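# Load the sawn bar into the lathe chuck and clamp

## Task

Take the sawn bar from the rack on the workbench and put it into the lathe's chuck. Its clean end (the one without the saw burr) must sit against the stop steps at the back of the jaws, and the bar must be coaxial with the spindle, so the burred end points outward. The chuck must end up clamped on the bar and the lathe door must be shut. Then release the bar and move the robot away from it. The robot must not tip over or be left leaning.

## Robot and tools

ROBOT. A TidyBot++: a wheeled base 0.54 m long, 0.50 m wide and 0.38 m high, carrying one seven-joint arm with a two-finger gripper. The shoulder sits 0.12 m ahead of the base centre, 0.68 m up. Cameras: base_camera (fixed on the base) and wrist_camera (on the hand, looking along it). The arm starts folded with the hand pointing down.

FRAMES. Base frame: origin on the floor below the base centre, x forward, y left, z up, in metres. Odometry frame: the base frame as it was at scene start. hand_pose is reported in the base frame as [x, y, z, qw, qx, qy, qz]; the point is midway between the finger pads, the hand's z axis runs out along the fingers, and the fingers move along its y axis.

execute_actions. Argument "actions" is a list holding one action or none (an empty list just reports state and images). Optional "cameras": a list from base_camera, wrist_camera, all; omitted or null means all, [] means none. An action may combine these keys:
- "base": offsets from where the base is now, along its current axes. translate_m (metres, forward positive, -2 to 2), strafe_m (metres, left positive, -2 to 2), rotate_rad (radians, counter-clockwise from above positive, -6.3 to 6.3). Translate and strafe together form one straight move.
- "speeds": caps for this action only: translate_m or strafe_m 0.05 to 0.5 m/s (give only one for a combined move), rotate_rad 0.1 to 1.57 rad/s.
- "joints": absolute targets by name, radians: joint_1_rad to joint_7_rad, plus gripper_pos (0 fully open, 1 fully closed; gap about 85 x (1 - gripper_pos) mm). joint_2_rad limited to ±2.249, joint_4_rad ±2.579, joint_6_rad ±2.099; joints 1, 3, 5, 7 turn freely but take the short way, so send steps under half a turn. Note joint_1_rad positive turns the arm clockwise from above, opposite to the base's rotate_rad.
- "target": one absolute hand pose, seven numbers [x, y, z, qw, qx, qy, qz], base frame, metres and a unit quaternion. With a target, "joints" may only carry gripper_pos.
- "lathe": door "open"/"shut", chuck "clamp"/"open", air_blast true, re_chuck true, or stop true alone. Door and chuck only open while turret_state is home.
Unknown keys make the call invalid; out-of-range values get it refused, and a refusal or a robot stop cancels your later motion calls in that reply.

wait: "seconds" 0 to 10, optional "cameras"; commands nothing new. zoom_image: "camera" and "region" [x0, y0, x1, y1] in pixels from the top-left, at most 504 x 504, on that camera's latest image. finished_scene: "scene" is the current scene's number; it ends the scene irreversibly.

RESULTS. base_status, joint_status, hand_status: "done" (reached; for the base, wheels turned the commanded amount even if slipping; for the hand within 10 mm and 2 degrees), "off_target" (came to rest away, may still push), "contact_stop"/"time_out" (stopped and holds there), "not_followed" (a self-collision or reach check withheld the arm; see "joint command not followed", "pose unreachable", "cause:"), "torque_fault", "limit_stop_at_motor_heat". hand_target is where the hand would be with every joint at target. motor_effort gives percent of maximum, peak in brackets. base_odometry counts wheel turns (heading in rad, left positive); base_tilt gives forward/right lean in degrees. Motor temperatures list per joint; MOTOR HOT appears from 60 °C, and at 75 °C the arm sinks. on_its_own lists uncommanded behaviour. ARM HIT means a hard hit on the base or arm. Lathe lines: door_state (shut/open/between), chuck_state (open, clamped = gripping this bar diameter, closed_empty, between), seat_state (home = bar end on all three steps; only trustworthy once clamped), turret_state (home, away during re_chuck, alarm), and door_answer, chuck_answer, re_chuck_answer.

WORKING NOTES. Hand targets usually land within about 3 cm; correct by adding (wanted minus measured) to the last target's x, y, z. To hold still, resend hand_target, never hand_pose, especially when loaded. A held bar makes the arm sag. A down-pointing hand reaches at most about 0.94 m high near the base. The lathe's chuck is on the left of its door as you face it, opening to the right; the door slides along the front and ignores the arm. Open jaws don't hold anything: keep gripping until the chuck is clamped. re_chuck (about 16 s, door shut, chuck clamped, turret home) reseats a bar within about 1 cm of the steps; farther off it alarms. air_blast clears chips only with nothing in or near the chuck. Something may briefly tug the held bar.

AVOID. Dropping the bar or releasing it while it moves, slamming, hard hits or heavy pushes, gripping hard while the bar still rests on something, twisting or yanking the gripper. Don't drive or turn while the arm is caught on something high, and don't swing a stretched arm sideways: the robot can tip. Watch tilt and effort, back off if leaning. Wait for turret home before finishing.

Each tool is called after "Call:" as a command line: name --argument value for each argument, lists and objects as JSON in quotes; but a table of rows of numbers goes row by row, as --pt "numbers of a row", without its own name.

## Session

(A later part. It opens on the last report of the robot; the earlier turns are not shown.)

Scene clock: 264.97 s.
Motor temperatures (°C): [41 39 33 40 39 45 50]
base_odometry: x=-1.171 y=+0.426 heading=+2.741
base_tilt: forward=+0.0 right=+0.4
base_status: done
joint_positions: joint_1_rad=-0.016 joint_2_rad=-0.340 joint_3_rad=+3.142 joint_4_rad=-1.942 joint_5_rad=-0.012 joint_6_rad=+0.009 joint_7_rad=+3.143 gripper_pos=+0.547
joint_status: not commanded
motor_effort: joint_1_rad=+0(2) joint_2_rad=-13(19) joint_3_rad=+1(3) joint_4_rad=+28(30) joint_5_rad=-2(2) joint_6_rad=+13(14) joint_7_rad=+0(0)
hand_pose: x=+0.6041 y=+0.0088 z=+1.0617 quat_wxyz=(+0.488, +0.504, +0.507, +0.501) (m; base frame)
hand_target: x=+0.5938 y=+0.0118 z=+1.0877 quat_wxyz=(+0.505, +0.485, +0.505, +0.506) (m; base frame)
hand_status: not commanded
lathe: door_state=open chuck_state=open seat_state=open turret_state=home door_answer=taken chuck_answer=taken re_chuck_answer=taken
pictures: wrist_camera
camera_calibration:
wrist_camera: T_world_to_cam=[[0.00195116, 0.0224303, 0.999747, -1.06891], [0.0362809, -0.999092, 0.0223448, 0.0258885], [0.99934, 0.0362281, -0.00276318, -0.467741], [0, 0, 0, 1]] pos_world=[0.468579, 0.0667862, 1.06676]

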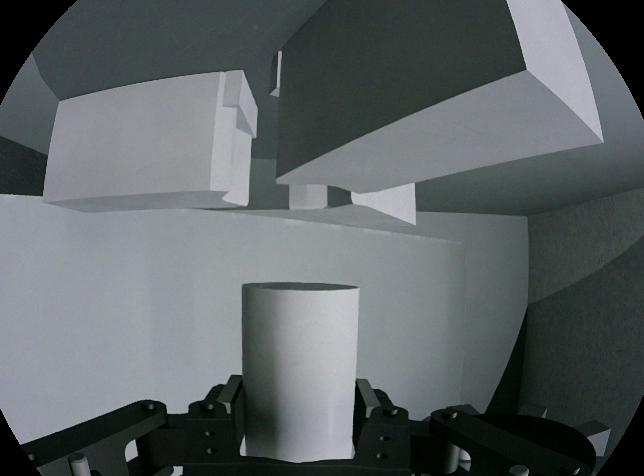

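Call:
execute_actions --actions '[]' --cameras '["wrist_camera"]'

Call:
zoom_image --camera "wrist_camera" --region '[180, 110, 360, 240]'

Call:
zoom_image --camera "wrist_camera" --region '[180, 230, 360, 360]'

Scene clock: 271.00 s.
Motor temperatures (°C): [41 39 33 40 39 45 50]
base_odometry: x=-1.171 y=+0.426 heading=+2.741
base_tilt: forward=+0.0 right=+0.5
base_status: done
joint_positions: joint_1_rad=-0.016 joint_2_rad=-0.340 joint_3_rad=+3.142 joint_4_rad=-1.942 joint_5_rad=-0.012 joint_6_rad=+0.009 joint_7_rad=+3.143 gripper_pos=+0.547
joint_status: not commanded
motor_effort: joint_1_rad=+0(2) joint_2_rad=-13(19) joint_3_rad=+0(3) joint_4_rad=+28(30) joint_5_rad=-2(2) joint_6_rad=+12(14) joint_7_rad=+0(0)
hand_pose: x=+0.6041 y=+0.0088 z=+1.0617 quat_wxyz=(+0.488, +0.504, +0.507, +0.501) (m; base frame)
hand_target: x=+0.5938 y=+0.0118 z=+1.0877 quat_wxyz=(+0.505, +0.485, +0.505, +0.506) (m; base frame)
hand_status: not commanded
lathe: door_state=open chuck_state=open seat_state=open turret_state=home door_answer=taken chuck_answer=taken re_chuck_answer=taken
pictures: wrist_camera
camera_calibration:
wrist_camera: T_world_to_cam=[[0.00195116, 0.0224303, 0.999747, -1.06891], [0.0362809, -0.999092, 0.0223448, 0.0258885], [0.99934, 0.0362281, -0.00276318, -0.467741], [0, 0, 0, 1]] pos_world=[0.468579, 0.0667862, 1.06676]

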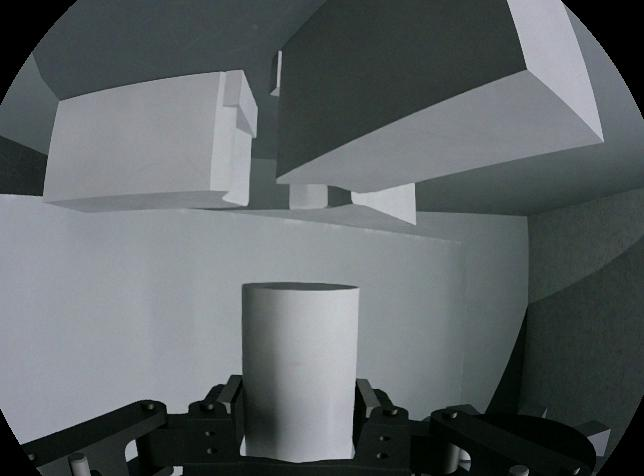

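Scaled by 2.800.

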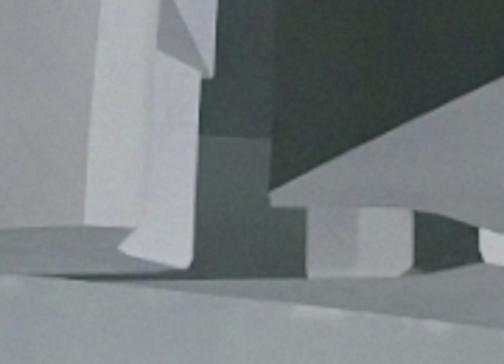

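Scaled by 2.800.

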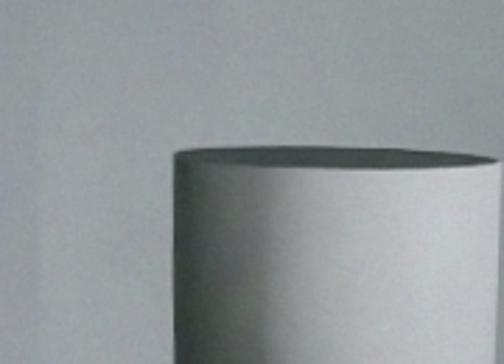

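Call:
execute_actions --actions '[{"base":{"strafe_m":0.018},"speeds":{"strafe_m":0.08}}]' --cameras '["wrist_camera"]'

Call:
zoom_image --camera "wrist_camera" --region '[180, 140, 320, 240]'

Call:
zoom_image --camera "wrist_camera" --region '[260, 160, 400, 260]'

Scene clock: 280.03 s.
Motor temperatures (°C): [41 39 33 40 39 45 50]
base_odometry: x=-1.178 y=+0.409 heading=+2.741
base_tilt: forward=+0.0 right=+0.4
base_status: done
joint_positions: joint_1_rad=-0.017 joint_2_rad=-0.340 joint_3_rad=+3.139 joint_4_rad=-1.942 joint_5_rad=-0.012 joint_6_rad=+0.009 joint_7_rad=+3.143 gripper_pos=+0.547
joint_status: not commanded
motor_effort: joint_1_rad=+0(2) joint_2_rad=-13(15) joint_3_rad=+2(4) joint_4_rad=+28(29) joint_5_rad=-2(2) joint_6_rad=+12(13) joint_7_rad=+0(0)
hand_pose: x=+0.6040 y=+0.0112 z=+1.0617 quat_wxyz=(+0.487, +0.503, +0.508, +0.502) (m; base frame)
hand_target: x=+0.5938 y=+0.0118 z=+1.0877 quat_wxyz=(+0.505, +0.485, +0.505, +0.506) (m; base frame)
hand_status: not commanded
lathe: door_state=open chuck_state=open seat_state=open turret_state=home door_answer=taken chuck_answer=taken re_chuck_answer=taken
pictures: wrist_camera
camera_calibration:
wrist_camera: T_world_to_cam=[[0.00184072, 0.0236421, 0.999719, -1.06886], [0.0402135, -0.998914, 0.023549, 0.0246006], [0.999189, 0.0401589, -0.00278945, -0.467665], [0, 0, 0, 1]] pos_world=[0.468265, 0.0686249, 1.06668]

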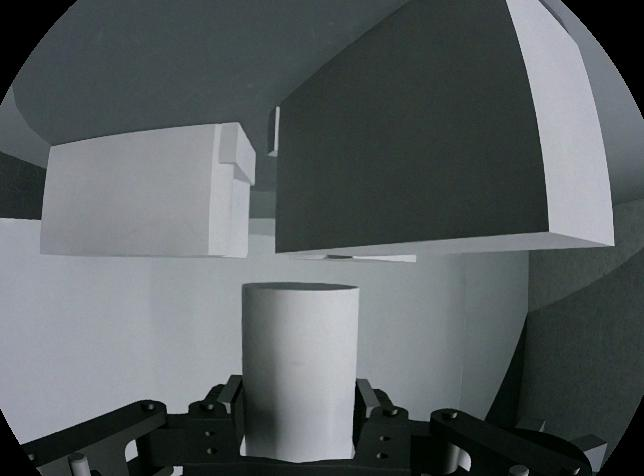

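Scaled by 3.600.

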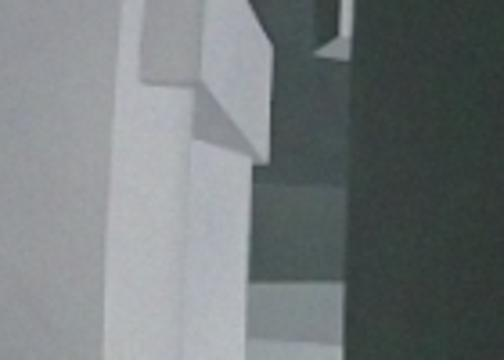

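Scaled by 3.600.

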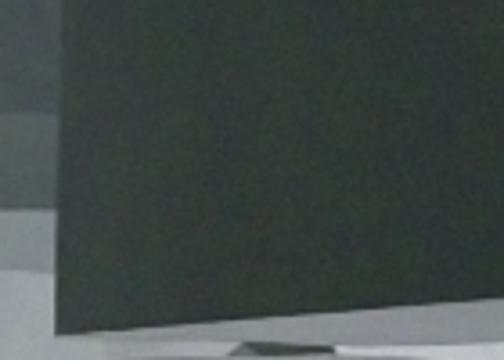

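Call:
execute_actions --actions '[{"joints":{"joint_2_rad":-0.336}}]' --cameras '["wrist_camera"]'

Call:
wait --seconds 0.5 --cameras '[]'

Scene clock: 284.23 s.
Motor temperatures (°C): [41 39 33 40 39 45 50]
base_odometry: x=-1.178 y=+0.409 heading=+2.741
base_tilt: forward=+0.0 right=+0.4
base_status: not commanded
joint_positions: joint_1_rad=-0.017 joint_2_rad=-0.331 joint_3_rad=+3.139 joint_4_rad=-1.942 joint_5_rad=-0.012 joint_6_rad=+0.009 joint_7_rad=+3.143 gripper_pos=+0.547
joint_status: all done
motor_effort: joint_1_rad=+0(0) joint_2_rad=-13(15) joint_3_rad=+1(1) joint_4_rad=+28(29) joint_5_rad=-2(2) joint_6_rad=+13(13) joint_7_rad=+0(0)
hand_pose: x=+0.6073 y=+0.0112 z=+1.0574 quat_wxyz=(+0.485, +0.505, +0.510, +0.499) (m; base frame)
hand_target: x=+0.6057 y=+0.0120 z=+1.0733 quat_wxyz=(+0.497, +0.492, +0.512, +0.498) (m; base frame)
hand_status: not commanded
lathe: door_state=open chuck_state=open seat_state=open turret_state=home door_answer=taken chuck_answer=taken re_chuck_answer=taken
pictures: wrist_camera
camera_calibration:
wrist_camera: T_world_to_cam=[[0.0105651, 0.0237875, 0.999661, -1.06986], [0.0404181, -0.99891, 0.0233424, 0.0247171], [0.999127, 0.0401578, -0.0115151, -0.461709], [0, 0, 0, 1]] pos_world=[0.47161, 0.0686807, 1.0636]

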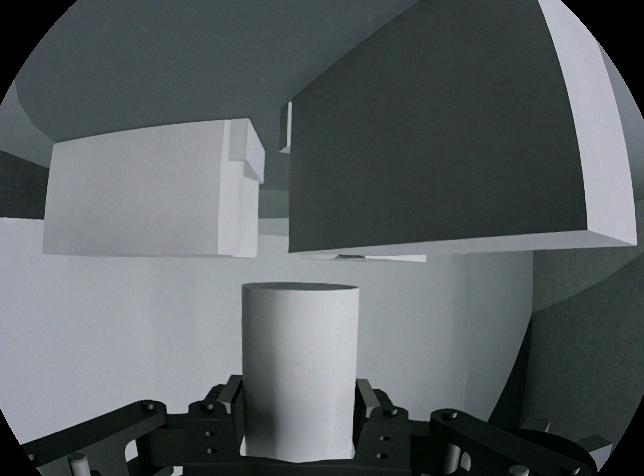

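Scene clock: 284.73 s.
Motor temperatures (°C): [41 39 33 40 39 45 50]
base_odometry: x=-1.178 y=+0.409 heading=+2.741
base_tilt: forward=+0.1 right=+0.5
base_status: not commanded
joint_positions: joint_1_rad=-0.017 joint_2_rad=-0.331 joint_3_rad=+3.139 joint_4_rad=-1.942 joint_5_rad=-0.012 joint_6_rad=+0.009 joint_7_rad=+3.143 gripper_pos=+0.547
joint_status: all done
motor_effort: joint_1_rad=-1(0) joint_2_rad=-13(15) joint_3_rad=+1(1) joint_4_rad=+28(29) joint_5_rad=-2(2) joint_6_rad=+13(13) joint_7_rad=+0(0)
hand_pose: x=+0.6073 y=+0.0112 z=+1.0574 quat_wxyz=(+0.485, +0.505, +0.510, +0.499) (m; base frame)
hand_target: x=+0.6057 y=+0.0120 z=+1.0733 quat_wxyz=(+0.497, +0.492, +0.512, +0.498) (m; base frame)
hand_status: not commanded
wait: 0.50 s; at rest by 0.27 s
lathe: door_state=open chuck_state=open seat_state=open turret_state=home door_answer=taken chuck_answer=taken re_chuck_answer=taken
pictures: none
No camera images: "cameras" was empty.

Call:
zoom_image --camera "wrist_camera" --region '[200, 200, 300, 270]'

Call:
zoom_image --camera "wrist_camera" --region '[280, 220, 440, 300]'

Scaled by 5.040.

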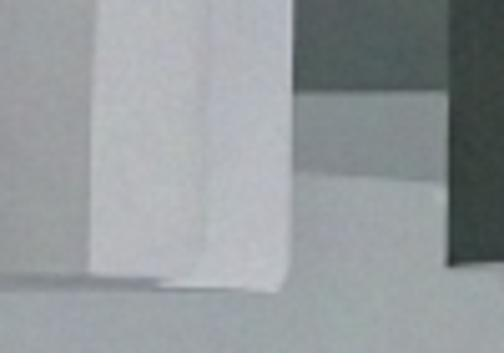

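Scaled by 3.150.

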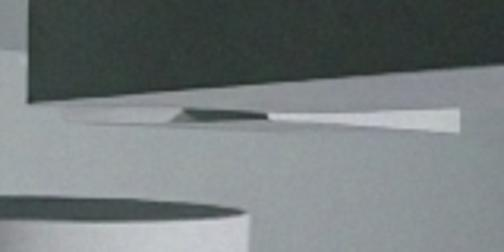

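Call:
execute_actions --actions '[{"joints":{"joint_2_rad":-0.361}}]' --cameras '[]'

Scene clock: 292.43 s.
Motor temperatures (°C): [41 39 33 40 39 45 50]
base_odometry: x=-1.178 y=+0.409 heading=+2.741
base_tilt: forward=+0.0 right=+0.4
base_status: not commanded
joint_positions: joint_1_rad=-0.017 joint_2_rad=-0.334 joint_3_rad=+3.139 joint_4_rad=-1.942 joint_5_rad=-0.012 joint_6_rad=+0.009 joint_7_rad=+3.143 gripper_pos=+0.547
joint_status: all done
motor_effort: joint_1_rad=+0(0) joint_2_rad=-14(14) joint_3_rad=+1(1) joint_4_rad=+28(29) joint_5_rad=-2(2) joint_6_rad=+12(13) joint_7_rad=+0(0)
hand_pose: x=+0.6064 y=+0.0112 z=+1.0587 quat_wxyz=(+0.486, +0.505, +0.510, +0.500) (m; base frame)
hand_target: x=+0.5958 y=+0.0118 z=+1.0853 quat_wxyz=(+0.503, +0.486, +0.506, +0.505) (m; base frame)
hand_status: not commanded
lathe: door_state=open chuck_state=open seat_state=open turret_state=home door_answer=taken chuck_answer=taken re_chuck_answer=taken
pictures: none
No camera images: "cameras" was empty.

Call:
execute_actions --actions '[{"base":{"strafe_m":0.007},"speeds":{"strafe_m":0.05}}]' --cameras '["wrist_camera"]'

Call:
zoom_image --camera "wrist_camera" --region '[200, 230, 380, 330]'

Scene clock: 296.83 s.
Motor temperatures (°C): [41 39 33 40 39 45 50]
base_odometry: x=-1.181 y=+0.403 heading=+2.741
base_tilt: forward=+0.0 right=+0.5
base_status: done
joint_positions: joint_1_rad=-0.017 joint_2_rad=-0.334 joint_3_rad=+3.138 joint_4_rad=-1.942 joint_5_rad=-0.012 joint_6_rad=+0.009 joint_7_rad=+3.143 gripper_pos=+0.547
joint_status: not commanded
motor_effort: joint_1_rad=+0(2) joint_2_rad=-14(15) joint_3_rad=+1(3) joint_4_rad=+28(29) joint_5_rad=-2(2) joint_6_rad=+13(13) joint_7_rad=+0(0)
hand_pose: x=+0.6063 y=+0.0117 z=+1.0587 quat_wxyz=(+0.485, +0.504, +0.510, +0.500) (m; base frame)
hand_target: x=+0.5958 y=+0.0118 z=+1.0853 quat_wxyz=(+0.503, +0.486, +0.506, +0.505) (m; base frame)
hand_status: not commanded
lathe: door_state=open chuck_state=open seat_state=open turret_state=home door_answer=taken chuck_answer=taken re_chuck_answer=taken
pictures: wrist_camera
camera_calibration:
wrist_camera: T_world_to_cam=[[0.00798321, 0.0240024, 0.99968, -1.06956], [0.0412849, -0.998867, 0.0236532, 0.0244024], [0.999116, 0.0410829, -0.00896511, -0.463438], [0, 0, 0, 1]] pos_world=[0.470559, 0.0690861, 1.06449]

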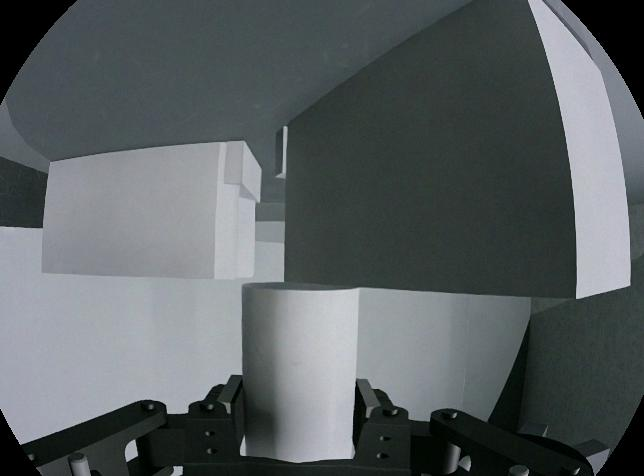

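Scaled by 2.800.

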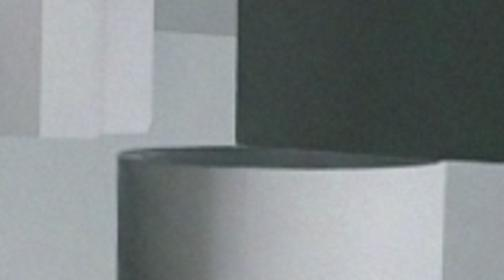

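Call:
execute_actions --actions '[{"base":{"rotate_rad":-0.007,"strafe_m":0.005},"speeds":{"strafe_m":0.05}}]' --cameras '["wrist_camera"]'

Call:
zoom_image --camera "wrist_camera" --region '[200, 230, 380, 330]'

Scene clock: 300.33 s.
Motor temperatures (°C): [41 39 33 40 39 45 50]
base_odometry: x=-1.182 y=+0.398 heading=+2.734
base_tilt: forward=+0.0 right=+0.4
base_status: done
joint_positions: joint_1_rad=-0.017 joint_2_rad=-0.334 joint_3_rad=+3.138 joint_4_rad=-1.942 joint_5_rad=-0.012 joint_6_rad=+0.009 joint_7_rad=+3.143 gripper_pos=+0.547
joint_status: not commanded
motor_effort: joint_1_rad=+0(3) joint_2_rad=-13(15) joint_3_rad=+1(5) joint_4_rad=+28(29) joint_5_rad=-2(2) joint_6_rad=+13(13) joint_7_rad=+0(0)
hand_pose: x=+0.6063 y=+0.0114 z=+1.0587 quat_wxyz=(+0.485, +0.505, +0.510, +0.500) (m; base frame)
hand_target: x=+0.5958 y=+0.0118 z=+1.0853 quat_wxyz=(+0.503, +0.486, +0.506, +0.505) (m; base frame)
hand_status: not commanded
lathe: door_state=open chuck_state=open seat_state=open turret_state=home door_answer=taken chuck_answer=taken re_chuck_answer=taken
pictures: wrist_camera
camera_calibration:
wrist_camera: T_world_to_cam=[[0.00805822, 0.0238267, 0.999684, -1.06959], [0.0408172, -0.998891, 0.0234788, 0.0245769], [0.999134, 0.0406151, -0.00902182, -0.463383], [0, 0, 0, 1]] pos_world=[0.470598, 0.0688547, 1.06449]

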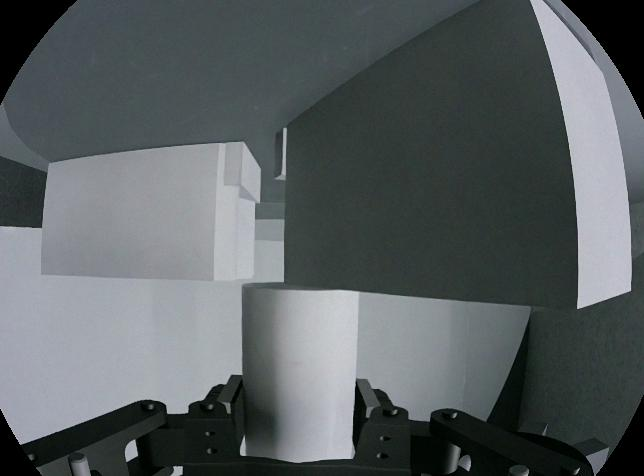

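Scaled by 2.800.

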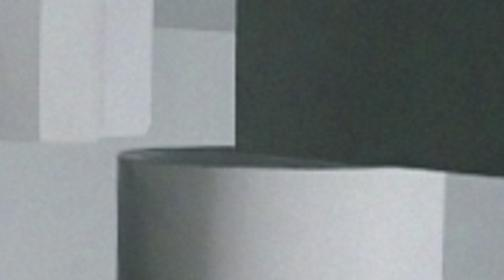

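Call:
execute_actions --actions '[{"base":{"strafe_m":0.005},"speeds":{"strafe_m":0.05}}]' --cameras '["wrist_camera"]'

Call:
zoom_image --camera "wrist_camera" --region '[200, 230, 380, 330]'

Scene clock: 302.97 s.
Motor temperatures (°C): [41 39 33 40 39 45 50]
base_odometry: x=-1.184 y=+0.394 heading=+2.734
base_tilt: forward=+0.0 right=+0.4
base_status: done
joint_positions: joint_1_rad=-0.016 joint_2_rad=-0.334 joint_3_rad=+3.143 joint_4_rad=-1.942 joint_5_rad=-0.012 joint_6_rad=+0.009 joint_7_rad=+3.143 gripper_pos=+0.547
joint_status: not commanded
motor_effort: joint_1_rad=+0(5) joint_2_rad=-14(14) joint_3_rad=+0(5) joint_4_rad=+28(29) joint_5_rad=-2(2) joint_6_rad=+12(13) joint_7_rad=+0(0)
hand_pose: x=+0.6065 y=+0.0083 z=+1.0587 quat_wxyz=(+0.486, +0.506, +0.508, +0.499) (m; base frame)
hand_target: x=+0.5958 y=+0.0118 z=+1.0853 quat_wxyz=(+0.503, +0.486, +0.506, +0.505) (m; base frame)
hand_status: not commanded
lathe: door_state=open chuck_state=open seat_state=open turret_state=home door_answer=taken chuck_answer=taken re_chuck_answer=taken
pictures: wrist_camera
camera_calibration:
wrist_camera: T_world_to_cam=[[0.00817486, 0.0224071, 0.999716, -1.06964], [0.0354703, -0.999126, 0.0221038, 0.0261489], [0.999337, 0.0352795, -0.00896251, -0.463506], [0, 0, 0, 1]] pos_world=[0.471016, 0.0664459, 1.06461]

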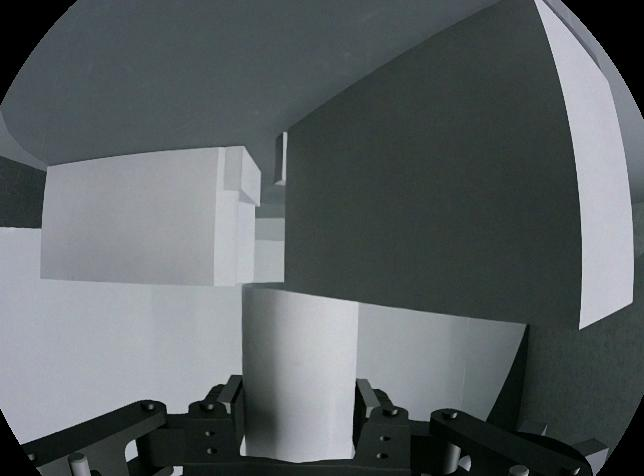

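Scaled by 2.800.

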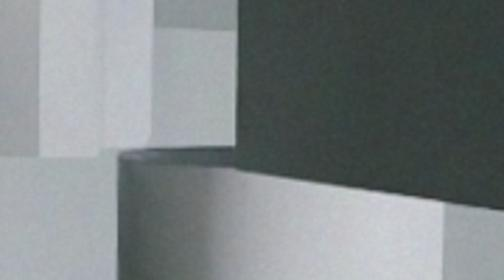

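Call:
zoom_image --camera "wrist_camera" --region '[205, 260, 265, 305]'

Call:
zoom_image --camera "wrist_camera" --region '[205, 140, 295, 205]'

Scaled by 8.400.

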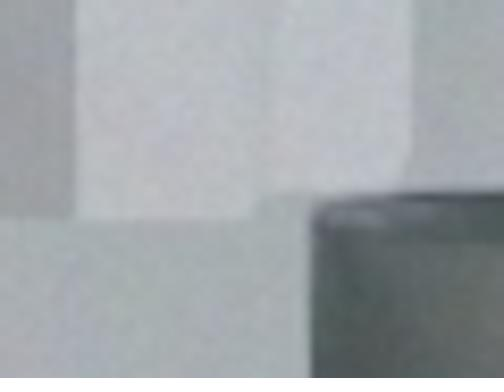

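Scaled by 5.600.

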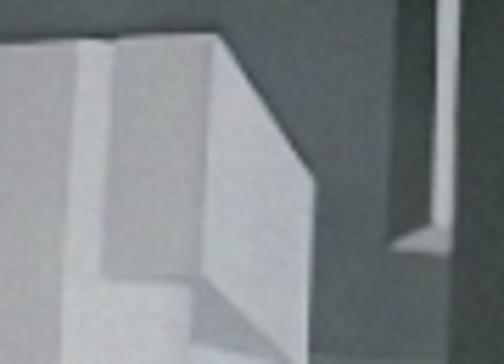

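Call:
execute_actions --actions '[{"base":{"strafe_m":-0.004},"speeds":{"strafe_m":0.05}}]' --cameras '[]'

Call:
execute_actions --actions '[{"base":{"translate_m":-0.005},"speeds":{"translate_m":0.05}}]' --cameras '["wrist_camera"]'

Call:
zoom_image --camera "wrist_camera" --region '[200, 240, 300, 305]'

Scene clock: 314.93 s.
Motor temperatures (°C): [41 39 33 40 39 45 50]
base_odometry: x=-1.183 y=+0.397 heading=+2.734
base_tilt: forward=+0.0 right=+0.4
base_status: done
joint_positions: joint_1_rad=-0.016 joint_2_rad=-0.334 joint_3_rad=+3.143 joint_4_rad=-1.942 joint_5_rad=-0.012 joint_6_rad=+0.009 joint_7_rad=+3.143 gripper_pos=+0.547
joint_status: not commanded
motor_effort: joint_1_rad=+0(2) joint_2_rad=-13(15) joint_3_rad=+1(3) joint_4_rad=+28(29) joint_5_rad=-2(2) joint_6_rad=+13(13) joint_7_rad=+0(0)
hand_pose: x=+0.6065 y=+0.0083 z=+1.0587 quat_wxyz=(+0.486, +0.506, +0.508, +0.499) (m; base frame)
hand_target: x=+0.5958 y=+0.0118 z=+1.0853 quat_wxyz=(+0.503, +0.486, +0.506, +0.505) (m; base frame)
hand_status: not commanded
lathe: door_state=open chuck_state=open seat_state=open turret_state=home door_answer=taken chuck_answer=taken re_chuck_answer=taken
pictures: none
No camera images: "cameras" was empty.

Scene clock: 315.53 s.
Motor temperatures (°C): [41 39 33 40 39 45 50]
base_odometry: x=-1.178 y=+0.395 heading=+2.734
base_tilt: forward=+0.0 right=+0.5
base_status: done
joint_positions: joint_1_rad=-0.016 joint_2_rad=-0.335 joint_3_rad=+3.143 joint_4_rad=-1.942 joint_5_rad=-0.012 joint_6_rad=+0.009 joint_7_rad=+3.143 gripper_pos=+0.547
joint_status: not commanded
motor_effort: joint_1_rad=+0(1) joint_2_rad=-13(17) joint_3_rad=+1(3) joint_4_rad=+29(29) joint_5_rad=-2(2) joint_6_rad=+13(13) joint_7_rad=+0(0)
hand_pose: x=+0.6060 y=+0.0083 z=+1.0593 quat_wxyz=(+0.487, +0.506, +0.508, +0.499) (m; base frame)
hand_target: x=+0.5958 y=+0.0118 z=+1.0853 quat_wxyz=(+0.503, +0.486, +0.506, +0.505) (m; base frame)
hand_status: not commanded
lathe: door_state=open chuck_state=open seat_state=open turret_state=home door_answer=taken chuck_answer=taken re_chuck_answer=taken
pictures: wrist_camera
camera_calibration:
wrist_camera: T_world_to_cam=[[0.00700398, 0.0223888, 0.999725, -1.06953], [0.0354459, -0.999127, 0.0221271, 0.0261359], [0.999347, 0.0352811, -0.00779145, -0.46427], [0, 0, 0, 1]] pos_world=[0.470532, 0.0664386, 1.06504]

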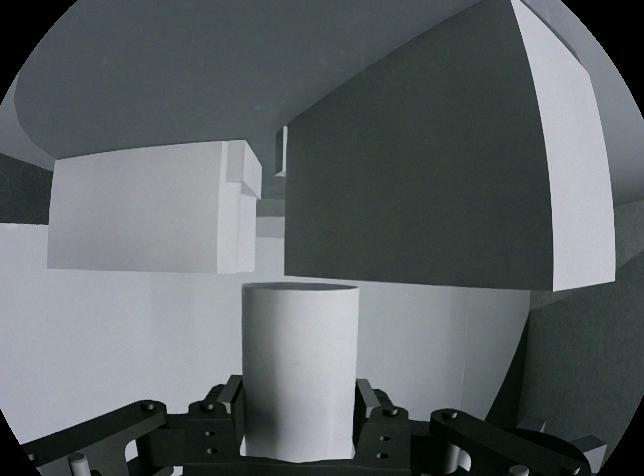

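Scaled by 5.040.

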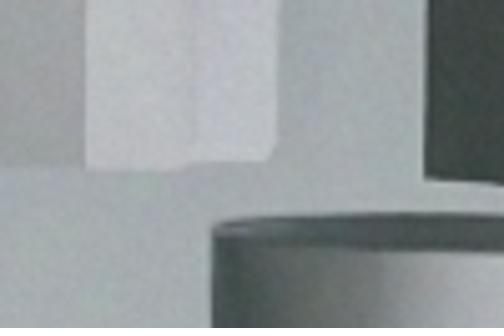

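Call:
execute_actions --actions '[{"base":{"strafe_m":0.009},"speeds":{"strafe_m":0.05}}]' --cameras '["wrist_camera"]'

Call:
zoom_image --camera "wrist_camera" --region '[200, 240, 380, 370]'

Scene clock: 366.60 s.
Motor temperatures (°C): [41 39 33 40 39 45 50]
base_odometry: x=-1.182 y=+0.387 heading=+2.734
base_tilt: forward=+0.1 right=+0.4
base_status: done
joint_positions: joint_1_rad=-0.015 joint_2_rad=-0.337 joint_3_rad=+3.143 joint_4_rad=-1.942 joint_5_rad=-0.012 joint_6_rad=+0.008 joint_7_rad=+3.143 gripper_pos=+0.547
joint_status: not commanded
motor_effort: joint_1_rad=+0(4) joint_2_rad=-13(14) joint_3_rad=+1(4) joint_4_rad=+29(30) joint_5_rad=-2(2) joint_6_rad=+13(13) joint_7_rad=+0(0)
hand_pose: x=+0.6053 y=+0.0078 z=+1.0599 quat_wxyz=(+0.487, +0.506, +0.507, +0.499) (m; base frame)
hand_target: x=+0.5958 y=+0.0118 z=+1.0853 quat_wxyz=(+0.503, +0.486, +0.506, +0.505) (m; base frame)
hand_status: not commanded
lathe: door_state=open chuck_state=open seat_state=open turret_state=home door_answer=taken chuck_answer=taken re_chuck_answer=taken
pictures: wrist_camera
camera_calibration:
wrist_camera: T_world_to_cam=[[0.0060826, 0.0221452, 0.999736, -1.06957], [0.0346504, -0.999159, 0.0219216, 0.0263721], [0.999381, 0.0345079, -0.00684483, -0.464621], [0, 0, 0, 1]] pos_world=[0.469925, 0.066069, 1.06553]

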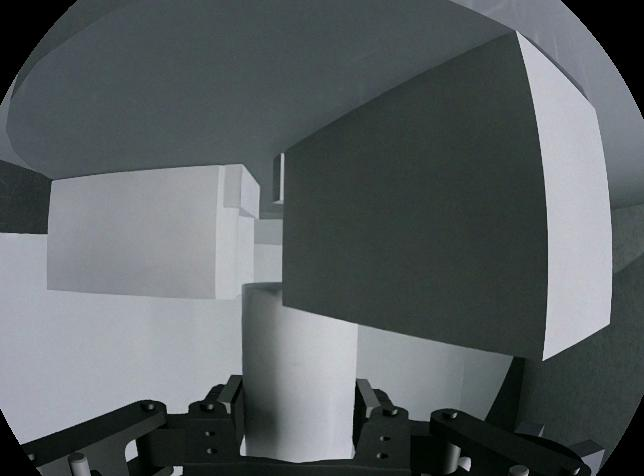

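Scaled by 2.800.

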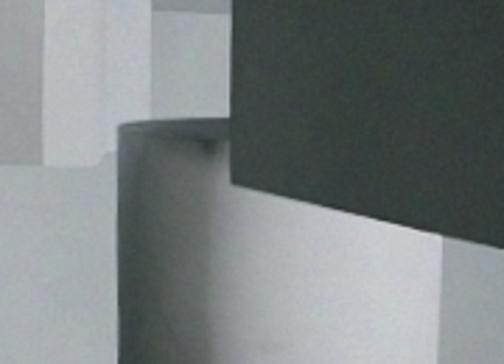

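Call:
execute_actions --actions '[{"base":{"strafe_m":0.008},"speeds":{"strafe_m":0.05}}]' --cameras '["wrist_camera"]'

Scene clock: 368.43 s.
Motor temperatures (°C): [41 39 33 40 39 45 50]
base_odometry: x=-1.185 y=+0.379 heading=+2.734
base_tilt: forward=+0.0 right=+0.4
base_status: done
joint_positions: joint_1_rad=-0.015 joint_2_rad=-0.337 joint_3_rad=+3.142 joint_4_rad=-1.942 joint_5_rad=-0.012 joint_6_rad=+0.008 joint_7_rad=+3.143 gripper_pos=+0.547
joint_status: not commanded
motor_effort: joint_1_rad=+0(2) joint_2_rad=-12(13) joint_3_rad=+2(3) joint_4_rad=+29(29) joint_5_rad=-2(2) joint_6_rad=+13(13) joint_7_rad=+0(0)
hand_pose: x=+0.6053 y=+0.0088 z=+1.0599 quat_wxyz=(+0.487, +0.505, +0.508, +0.500) (m; base frame)
hand_target: x=+0.5958 y=+0.0118 z=+1.0853 quat_wxyz=(+0.503, +0.486, +0.506, +0.505) (m; base frame)
hand_status: not commanded
lathe: door_state=open chuck_state=open seat_state=open turret_state=home door_answer=taken chuck_answer=taken re_chuck_answer=taken
pictures: wrist_camera
camera_calibration:
wrist_camera: T_world_to_cam=[[0.00601193, 0.0226488, 0.999725, -1.06955], [0.0361511, -0.999095, 0.0224171, 0.0258562], [0.999328, 0.0360064, -0.00682527, -0.464611], [0, 0, 0, 1]] pos_world=[0.469794, 0.0667858, 1.06551]

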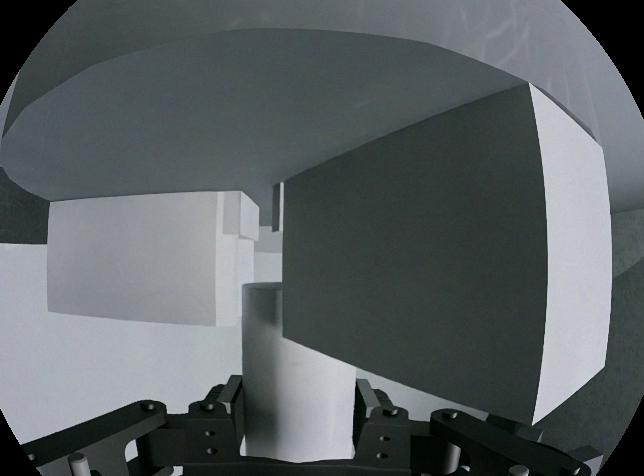

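Call:
execute_actions --actions '[{"base":{"strafe_m":0.008},"speeds":{"strafe_m":0.05}}]' --cameras '["wrist_camera"]'

Scene clock: 369.47 s.
Motor temperatures (°C): [41 39 33 40 39 45 50]
base_odometry: x=-1.188 y=+0.372 heading=+2.734
base_tilt: forward=+0.0 right=+0.4
base_status: done
joint_positions: joint_1_rad=-0.016 joint_2_rad=-0.337 joint_3_rad=+3.141 joint_4_rad=-1.942 joint_5_rad=-0.012 joint_6_rad=+0.008 joint_7_rad=+3.143 gripper_pos=+0.547
joint_status: not commanded
motor_effort: joint_1_rad=+0(2) joint_2_rad=-11(12) joint_3_rad=+0(3) joint_4_rad=+28(30) joint_5_rad=-2(2) joint_6_rad=+13(13) joint_7_rad=+0(0)
hand_pose: x=+0.6051 y=+0.0093 z=+1.0601 quat_wxyz=(+0.487, +0.505, +0.508, +0.500) (m; base frame)
hand_target: x=+0.5958 y=+0.0118 z=+1.0853 quat_wxyz=(+0.503, +0.486, +0.506, +0.505) (m; base frame)
hand_status: not commanded
lathe: door_state=open chuck_state=open seat_state=open turret_state=home door_answer=taken chuck_answer=taken re_chuck_answer=taken
pictures: wrist_camera
camera_calibration:
wrist_camera: T_world_to_cam=[[0.00563302, 0.0229595, 0.999721, -1.0695], [0.0370885, -0.999053, 0.0227352, 0.0255281], [0.999296, 0.0369501, -0.00647923, -0.464833], [0, 0, 0, 1]] pos_world=[0.469583, 0.0672347, 1.06561]

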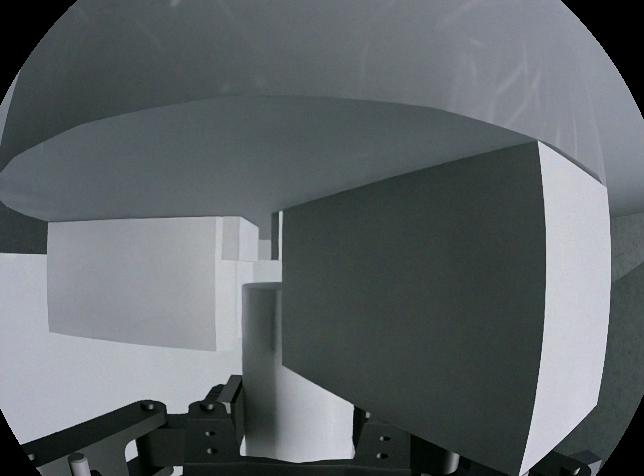

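Call:
execute_actions --actions '[{"base":{"strafe_m":0.006},"speeds":{"strafe_m":0.05}}]' --cameras '["wrist_camera"]'

Call:
zoom_image --camera "wrist_camera" --region '[205, 230, 305, 310]'

Scene clock: 371.97 s.
Motor temperatures (°C): [41 39 33 40 39 45 50]
base_odometry: x=-1.190 y=+0.366 heading=+2.734
base_tilt: forward=+0.0 right=+0.4
base_status: done
joint_positions: joint_1_rad=-0.016 joint_2_rad=-0.337 joint_3_rad=+3.140 joint_4_rad=-1.942 joint_5_rad=-0.012 joint_6_rad=+0.008 joint_7_rad=+3.143 gripper_pos=+0.547
joint_status: not commanded
motor_effort: joint_1_rad=-1(2) joint_2_rad=-11(12) joint_3_rad=+0(3) joint_4_rad=+29(29) joint_5_rad=-2(2) joint_6_rad=+13(13) joint_7_rad=+0(0)
hand_pose: x=+0.6050 y=+0.0096 z=+1.0602 quat_wxyz=(+0.487, +0.505, +0.508, +0.500) (m; base frame)
hand_target: x=+0.5958 y=+0.0118 z=+1.0853 quat_wxyz=(+0.503, +0.486, +0.506, +0.505) (m; base frame)
hand_status: not commanded
lathe: door_state=open chuck_state=open seat_state=open turret_state=home door_answer=taken chuck_answer=taken re_chuck_answer=taken
pictures: wrist_camera
camera_calibration:
wrist_camera: T_world_to_cam=[[0.00541949, 0.0230659, 0.999719, -1.06949], [0.0375369, -0.999034, 0.0228466, 0.0253992], [0.999281, 0.0374025, -0.00628008, -0.464916], [0, 0, 0, 1]] pos_world=[0.469424, 0.0674324, 1.06569]

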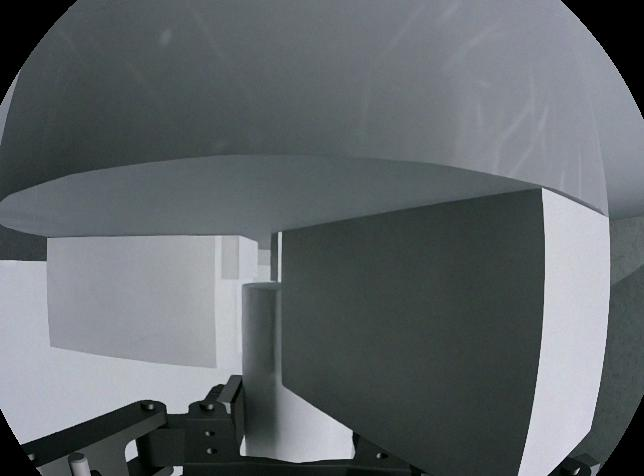

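Scaled by 5.040.

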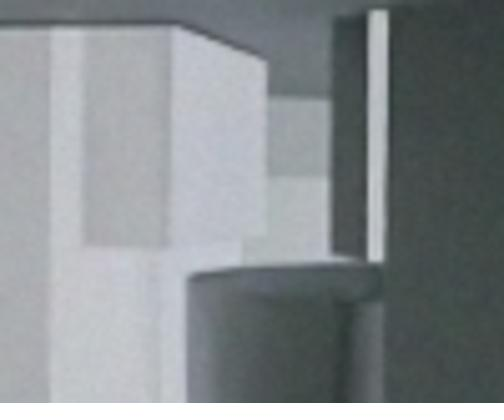

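Call:
execute_actions --actions '[{"base":{"strafe_m":0.003},"speeds":{"strafe_m":0.05}}]' --cameras '["wrist_camera"]'

Call:
zoom_image --camera "wrist_camera" --region '[205, 230, 305, 310]'

Scene clock: 373.30 s.
Motor temperatures (°C): [41 39 33 40 39 45 50]
base_odometry: x=-1.191 y=+0.363 heading=+2.734
base_tilt: forward=+0.0 right=+0.5
base_status: done
joint_positions: joint_1_rad=-0.015 joint_2_rad=-0.337 joint_3_rad=+3.142 joint_4_rad=-1.942 joint_5_rad=-0.012 joint_6_rad=+0.008 joint_7_rad=+3.143 gripper_pos=+0.547
joint_status: not commanded
motor_effort: joint_1_rad=-1(3) joint_2_rad=-10(11) joint_3_rad=+0(3) joint_4_rad=+29(29) joint_5_rad=-2(2) joint_6_rad=+13(13) joint_7_rad=+0(0)
hand_pose: x=+0.6050 y=+0.0085 z=+1.0602 quat_wxyz=(+0.487, +0.505, +0.507, +0.500) (m; base frame)
hand_target: x=+0.5958 y=+0.0118 z=+1.0853 quat_wxyz=(+0.503, +0.486, +0.506, +0.505) (m; base frame)
hand_status: not commanded
lathe: door_state=open chuck_state=open seat_state=open turret_state=home door_answer=taken chuck_answer=taken re_chuck_answer=taken
pictures: wrist_camera
camera_calibration:
wrist_camera: T_world_to_cam=[[0.00541126, 0.0225787, 0.99973, -1.06951], [0.0357385, -0.999111, 0.0223713, 0.0259369], [0.999347, 0.0356078, -0.00621337, -0.464962], [0, 0, 0, 1]] pos_world=[0.469518, 0.0666184, 1.06576]

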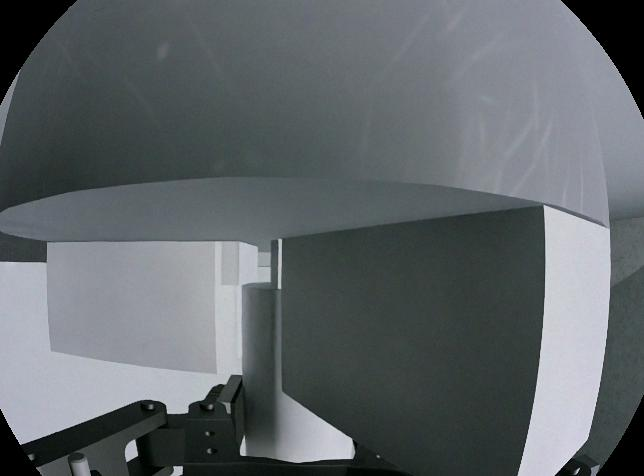

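Scaled by 5.040.

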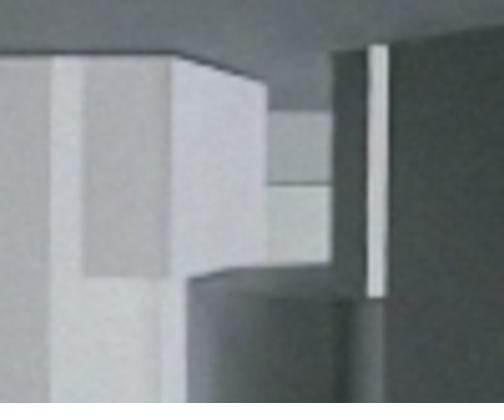

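Call:
execute_actions --actions '[{"base":{"strafe_m":0.002},"speeds":{"strafe_m":0.05}}]' --cameras '[]'

Call:
execute_actions --actions '[{"joints":{"gripper_pos":0.6}}]' --cameras '["wrist_camera"]'

Call:
zoom_image --camera "wrist_camera" --region '[205, 230, 305, 310]'

Scene clock: 374.70 s.
Motor temperatures (°C): [41 39 33 40 39 45 50]
base_odometry: x=-1.192 y=+0.361 heading=+2.734
base_tilt: forward=+0.0 right=+0.4
base_status: done
joint_positions: joint_1_rad=-0.015 joint_2_rad=-0.337 joint_3_rad=+3.145 joint_4_rad=-1.942 joint_5_rad=-0.012 joint_6_rad=+0.008 joint_7_rad=+3.143 gripper_pos=+0.547
joint_status: not commanded
motor_effort: joint_1_rad=-1(5) joint_2_rad=-10(11) joint_3_rad=+0(6) joint_4_rad=+29(30) joint_5_rad=-2(2) joint_6_rad=+13(14) joint_7_rad=+0(0)
hand_pose: x=+0.6051 y=+0.0066 z=+1.0602 quat_wxyz=(+0.488, +0.506, +0.506, +0.499) (m; base frame)
hand_target: x=+0.5958 y=+0.0118 z=+1.0853 quat_wxyz=(+0.503, +0.486, +0.506, +0.505) (m; base frame)
hand_status: not commanded
lathe: door_state=open chuck_state=open seat_state=open turret_state=home door_answer=taken chuck_answer=taken re_chuck_answer=taken
pictures: none
No camera images: "cameras" was empty.

Scene clock: 375.47 s.
Motor temperatures (°C): [41 39 33 40 39 45 50]
base_odometry: x=-1.192 y=+0.361 heading=+2.734
base_tilt: forward=+0.0 right=+0.4
base_status: not commanded
joint_positions: joint_1_rad=-0.015 joint_2_rad=-0.337 joint_3_rad=+3.145 joint_4_rad=-1.942 joint_5_rad=-0.012 joint_6_rad=+0.008 joint_7_rad=+3.143 gripper_pos=+0.547
joint_status: gripper_pos off_target (ended at +0.547, target +0.600)
motor_effort: joint_1_rad=-1(1) joint_2_rad=-10(11) joint_3_rad=+0(1) joint_4_rad=+29(30) joint_5_rad=-2(2) joint_6_rad=+13(13) joint_7_rad=+0(0)
hand_pose: x=+0.6051 y=+0.0066 z=+1.0602 quat_wxyz=(+0.488, +0.506, +0.506, +0.499) (m; base frame)
hand_target: x=+0.5958 y=+0.0118 z=+1.0853 quat_wxyz=(+0.503, +0.486, +0.506, +0.505) (m; base frame)
hand_status: not commanded
lathe: door_state=open chuck_state=open seat_state=open turret_state=home door_answer=taken chuck_answer=taken re_chuck_answer=taken
pictures: wrist_camera
camera_calibration:
wrist_camera: T_world_to_cam=[[0.00555978, 0.0216275, 0.999751, -1.06957], [0.0324055, -0.999245, 0.0214363, 0.0269703], [0.999459, 0.0322783, -0.00625643, -0.464953], [0, 0, 0, 1]] pos_world=[0.469774, 0.0650898, 1.06581]

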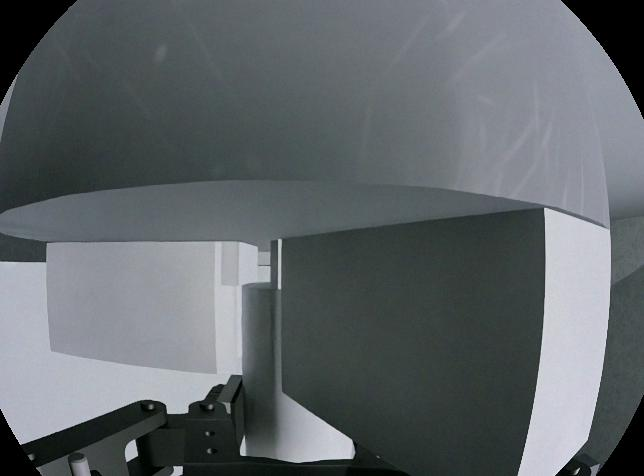

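Scaled by 5.040.

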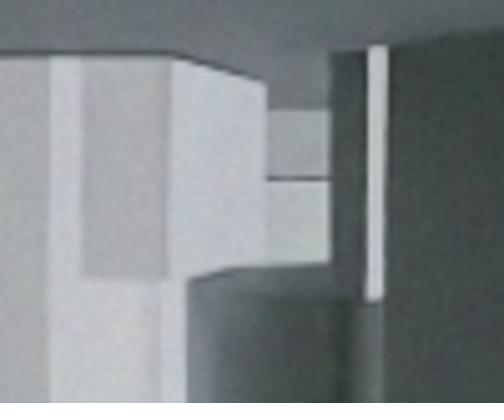

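Seated against the steps. Clamp.

Call:
execute_actions --actions '[{"lathe":{"chuck":"clamp"}}]' --cameras '[]'

Call:
wait --seconds 1.5 --cameras '["wrist_camera"]'

Scene clock: 376.43 s.
Motor temperatures (°C): [41 39 33 40 39 45 50]
base_odometry: x=-1.192 y=+0.361 heading=+2.734
base_tilt: forward=+0.0 right=+0.4
base_status: not commanded
joint_positions: joint_1_rad=-0.015 joint_2_rad=-0.339 joint_3_rad=+3.145 joint_4_rad=-1.942 joint_5_rad=-0.012 joint_6_rad=+0.004 joint_7_rad=+3.143 gripper_pos=+0.547
joint_status: not commanded
motor_effort: joint_1_rad=-1(2) joint_2_rad=-9(10) joint_3_rad=-1(1) joint_4_rad=+31(31) joint_5_rad=-2(2) joint_6_rad=+15(15) joint_7_rad=+0(0)
hand_pose: x=+0.6044 y=+0.0066 z=+1.0598 quat_wxyz=(+0.487, +0.507, +0.507, +0.499) (m; base frame)
hand_target: x=+0.5958 y=+0.0118 z=+1.0853 quat_wxyz=(+0.503, +0.486, +0.506, +0.505) (m; base frame)
hand_status: not commanded
lathe: door_state=open chuck_state=between seat_state=open turret_state=home door_answer=taken chuck_answer=taken re_chuck_answer=taken
pictures: none
No camera images: "cameras" was empty.

Scene clock: 377.93 s.
Motor temperatures (°C): [41 39 33 40 39 45 50]
base_odometry: x=-1.192 y=+0.362 heading=+2.734
base_tilt: forward=+0.0 right=+0.4
base_status: not commanded
joint_positions: joint_1_rad=-0.015 joint_2_rad=-0.342 joint_3_rad=+3.145 joint_4_rad=-1.942 joint_5_rad=-0.012 joint_6_rad=-0.001 joint_7_rad=+3.143 gripper_pos=+0.547
joint_status: not commanded
motor_effort: joint_1_rad=-1(2) joint_2_rad=-9(10) joint_3_rad=-1(1) joint_4_rad=+31(31) joint_5_rad=-2(2) joint_6_rad=+15(15) joint_7_rad=+0(0)
hand_pose: x=+0.6032 y=+0.0065 z=+1.0598 quat_wxyz=(+0.487, +0.507, +0.507, +0.498) (m; base frame)
hand_target: x=+0.5958 y=+0.0118 z=+1.0853 quat_wxyz=(+0.503, +0.486, +0.506, +0.505) (m; base frame)
hand_status: not commanded
wait: 1.50 s; at rest by 0.60 s
lathe: door_state=open chuck_state=clamped seat_state=open turret_state=home door_answer=taken chuck_answer=taken re_chuck_answer=taken
pictures: wrist_camera
camera_calibration:
wrist_camera: T_world_to_cam=[[0.00949986, 0.0215957, 0.999722, -1.07145], [0.032404, -0.999248, 0.0212775, 0.0271001], [0.99943, 0.0321929, -0.0101925, -0.458889], [0, 0, 0, 1]] pos_world=[0.467928, 0.0649914, 1.0659]

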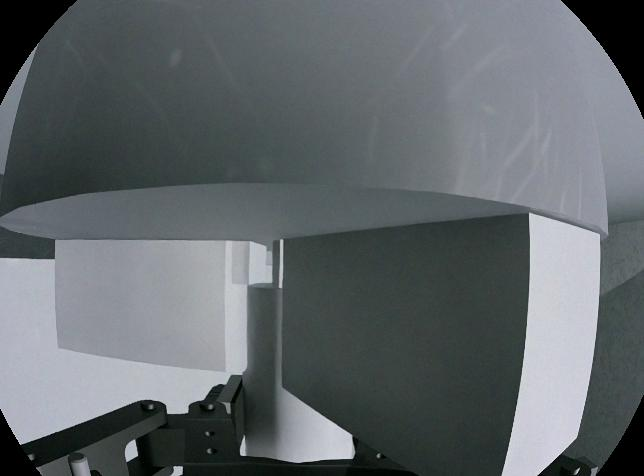

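Call:
execute_actions --actions '[{"joints":{"gripper_pos":0.45,"joint_2_rad":-0.312}}]' --cameras '[]'

Call:
execute_actions --actions '[{"joints":{"gripper_pos":0.15}}]' --cameras '["wrist_camera"]'

Scene clock: 380.07 s.
Motor temperatures (°C): [41 39 33 40 39 45 50]
base_odometry: x=-1.192 y=+0.362 heading=+2.734
base_tilt: forward=+0.1 right=+0.4
base_status: not commanded
joint_positions: joint_1_rad=-0.015 joint_2_rad=-0.322 joint_3_rad=+3.145 joint_4_rad=-1.923 joint_5_rad=-0.012 joint_6_rad=+0.000 joint_7_rad=+3.143 gripper_pos=+0.450
joint_status: all done
motor_effort: joint_1_rad=-2(2) joint_2_rad=-11(12) joint_3_rad=-1(2) joint_4_rad=+25(31) joint_5_rad=-2(2) joint_6_rad=+10(15) joint_7_rad=+0(1)
hand_pose: x=+0.6114 y=+0.0066 z=+1.0620 quat_wxyz=(+0.487, +0.508, +0.507, +0.498) (m; base frame)
hand_target: x=+0.6150 y=+0.0122 z=+1.0615 quat_wxyz=(+0.491, +0.498, +0.518, +0.492) (m; base frame)
hand_status: not commanded
lathe: door_state=open chuck_state=clamped seat_state=open turret_state=home door_answer=taken chuck_answer=taken re_chuck_answer=taken
pictures: none
No camera images: "cameras" was empty.

Scene clock: 380.77 s.
Motor temperatures (°C): [41 39 33 40 39 45 50]
base_odometry: x=-1.192 y=+0.362 heading=+2.734
base_tilt: forward=-0.1 right=+0.4
base_status: not commanded
joint_positions: joint_1_rad=-0.015 joint_2_rad=-0.322 joint_3_rad=+3.145 joint_4_rad=-1.920 joint_5_rad=-0.012 joint_6_rad=+0.000 joint_7_rad=+3.143 gripper_pos=+0.150
joint_status: all done
motor_effort: joint_1_rad=-2(2) joint_2_rad=-10(11) joint_3_rad=-3(3) joint_4_rad=+23(24) joint_5_rad=-2(2) joint_6_rad=+9(9) joint_7_rad=+0(0)
hand_pose: x=+0.6114 y=+0.0066 z=+1.0635 quat_wxyz=(+0.487, +0.507, +0.507, +0.499) (m; base frame)
hand_target: x=+0.6150 y=+0.0122 z=+1.0615 quat_wxyz=(+0.491, +0.498, +0.518, +0.492) (m; base frame)
hand_status: not commanded
lathe: door_state=open chuck_state=clamped seat_state=open turret_state=home door_answer=taken chuck_answer=taken re_chuck_answer=taken
pictures: wrist_camera
camera_calibration:
wrist_camera: T_world_to_cam=[[0.00777475, 0.0216406, 0.999736, -1.0742], [0.0323359, -0.999248, 0.0213785, 0.0267896], [0.999447, 0.0321612, -0.00846868, -0.468925], [0, 0, 0, 1]] pos_world=[0.476151, 0.0650971, 1.06938]

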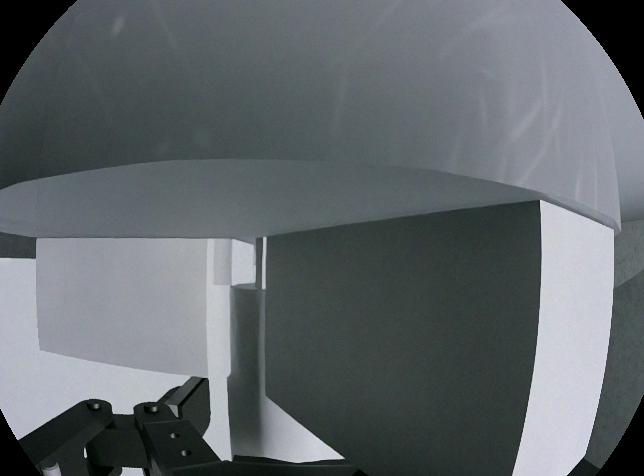

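Call:
execute_actions --actions '[{"base":{"translate_m":-0.08,"strafe_m":-0.003},"speeds":{"translate_m":0.12}}]' --cameras '["wrist_camera"]'

Scene clock: 383.50 s.
Motor temperatures (°C): [41 39 33 40 39 45 50]
base_odometry: x=-1.117 y=+0.332 heading=+2.734
base_tilt: forward=+0.1 right=+0.4
base_status: done
joint_positions: joint_1_rad=-0.015 joint_2_rad=-0.320 joint_3_rad=+3.144 joint_4_rad=-1.920 joint_5_rad=-0.012 joint_6_rad=+0.000 joint_7_rad=+3.143 gripper_pos=+0.150
joint_status: not commanded
motor_effort: joint_1_rad=+0(2) joint_2_rad=-10(14) joint_3_rad=+1(2) joint_4_rad=+23(24) joint_5_rad=-2(2) joint_6_rad=+9(9) joint_7_rad=+0(0)
hand_pose: x=+0.6119 y=+0.0070 z=+1.0631 quat_wxyz=(+0.487, +0.507, +0.507, +0.498) (m; base frame)
hand_target: x=+0.6150 y=+0.0122 z=+1.0615 quat_wxyz=(+0.491, +0.498, +0.518, +0.492) (m; base frame)
hand_status: not commanded
lathe: door_state=open chuck_state=clamped seat_state=open turret_state=home door_answer=taken chuck_answer=taken re_chuck_answer=taken
pictures: wrist_camera
camera_calibration:
wrist_camera: T_world_to_cam=[[0.00872521, 0.0218748, 0.999723, -1.07435], [0.0330854, -0.99922, 0.021575, 0.026563], [0.999414, 0.032888, -0.00944214, -0.468379], [0, 0, 0, 1]] pos_world=[0.4766, 0.0654475, 1.06906]

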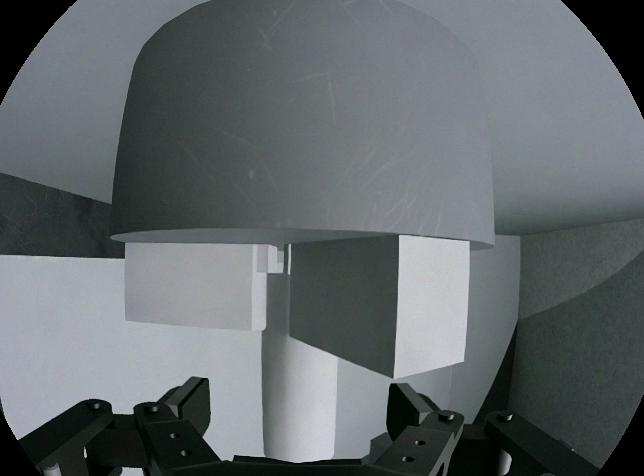

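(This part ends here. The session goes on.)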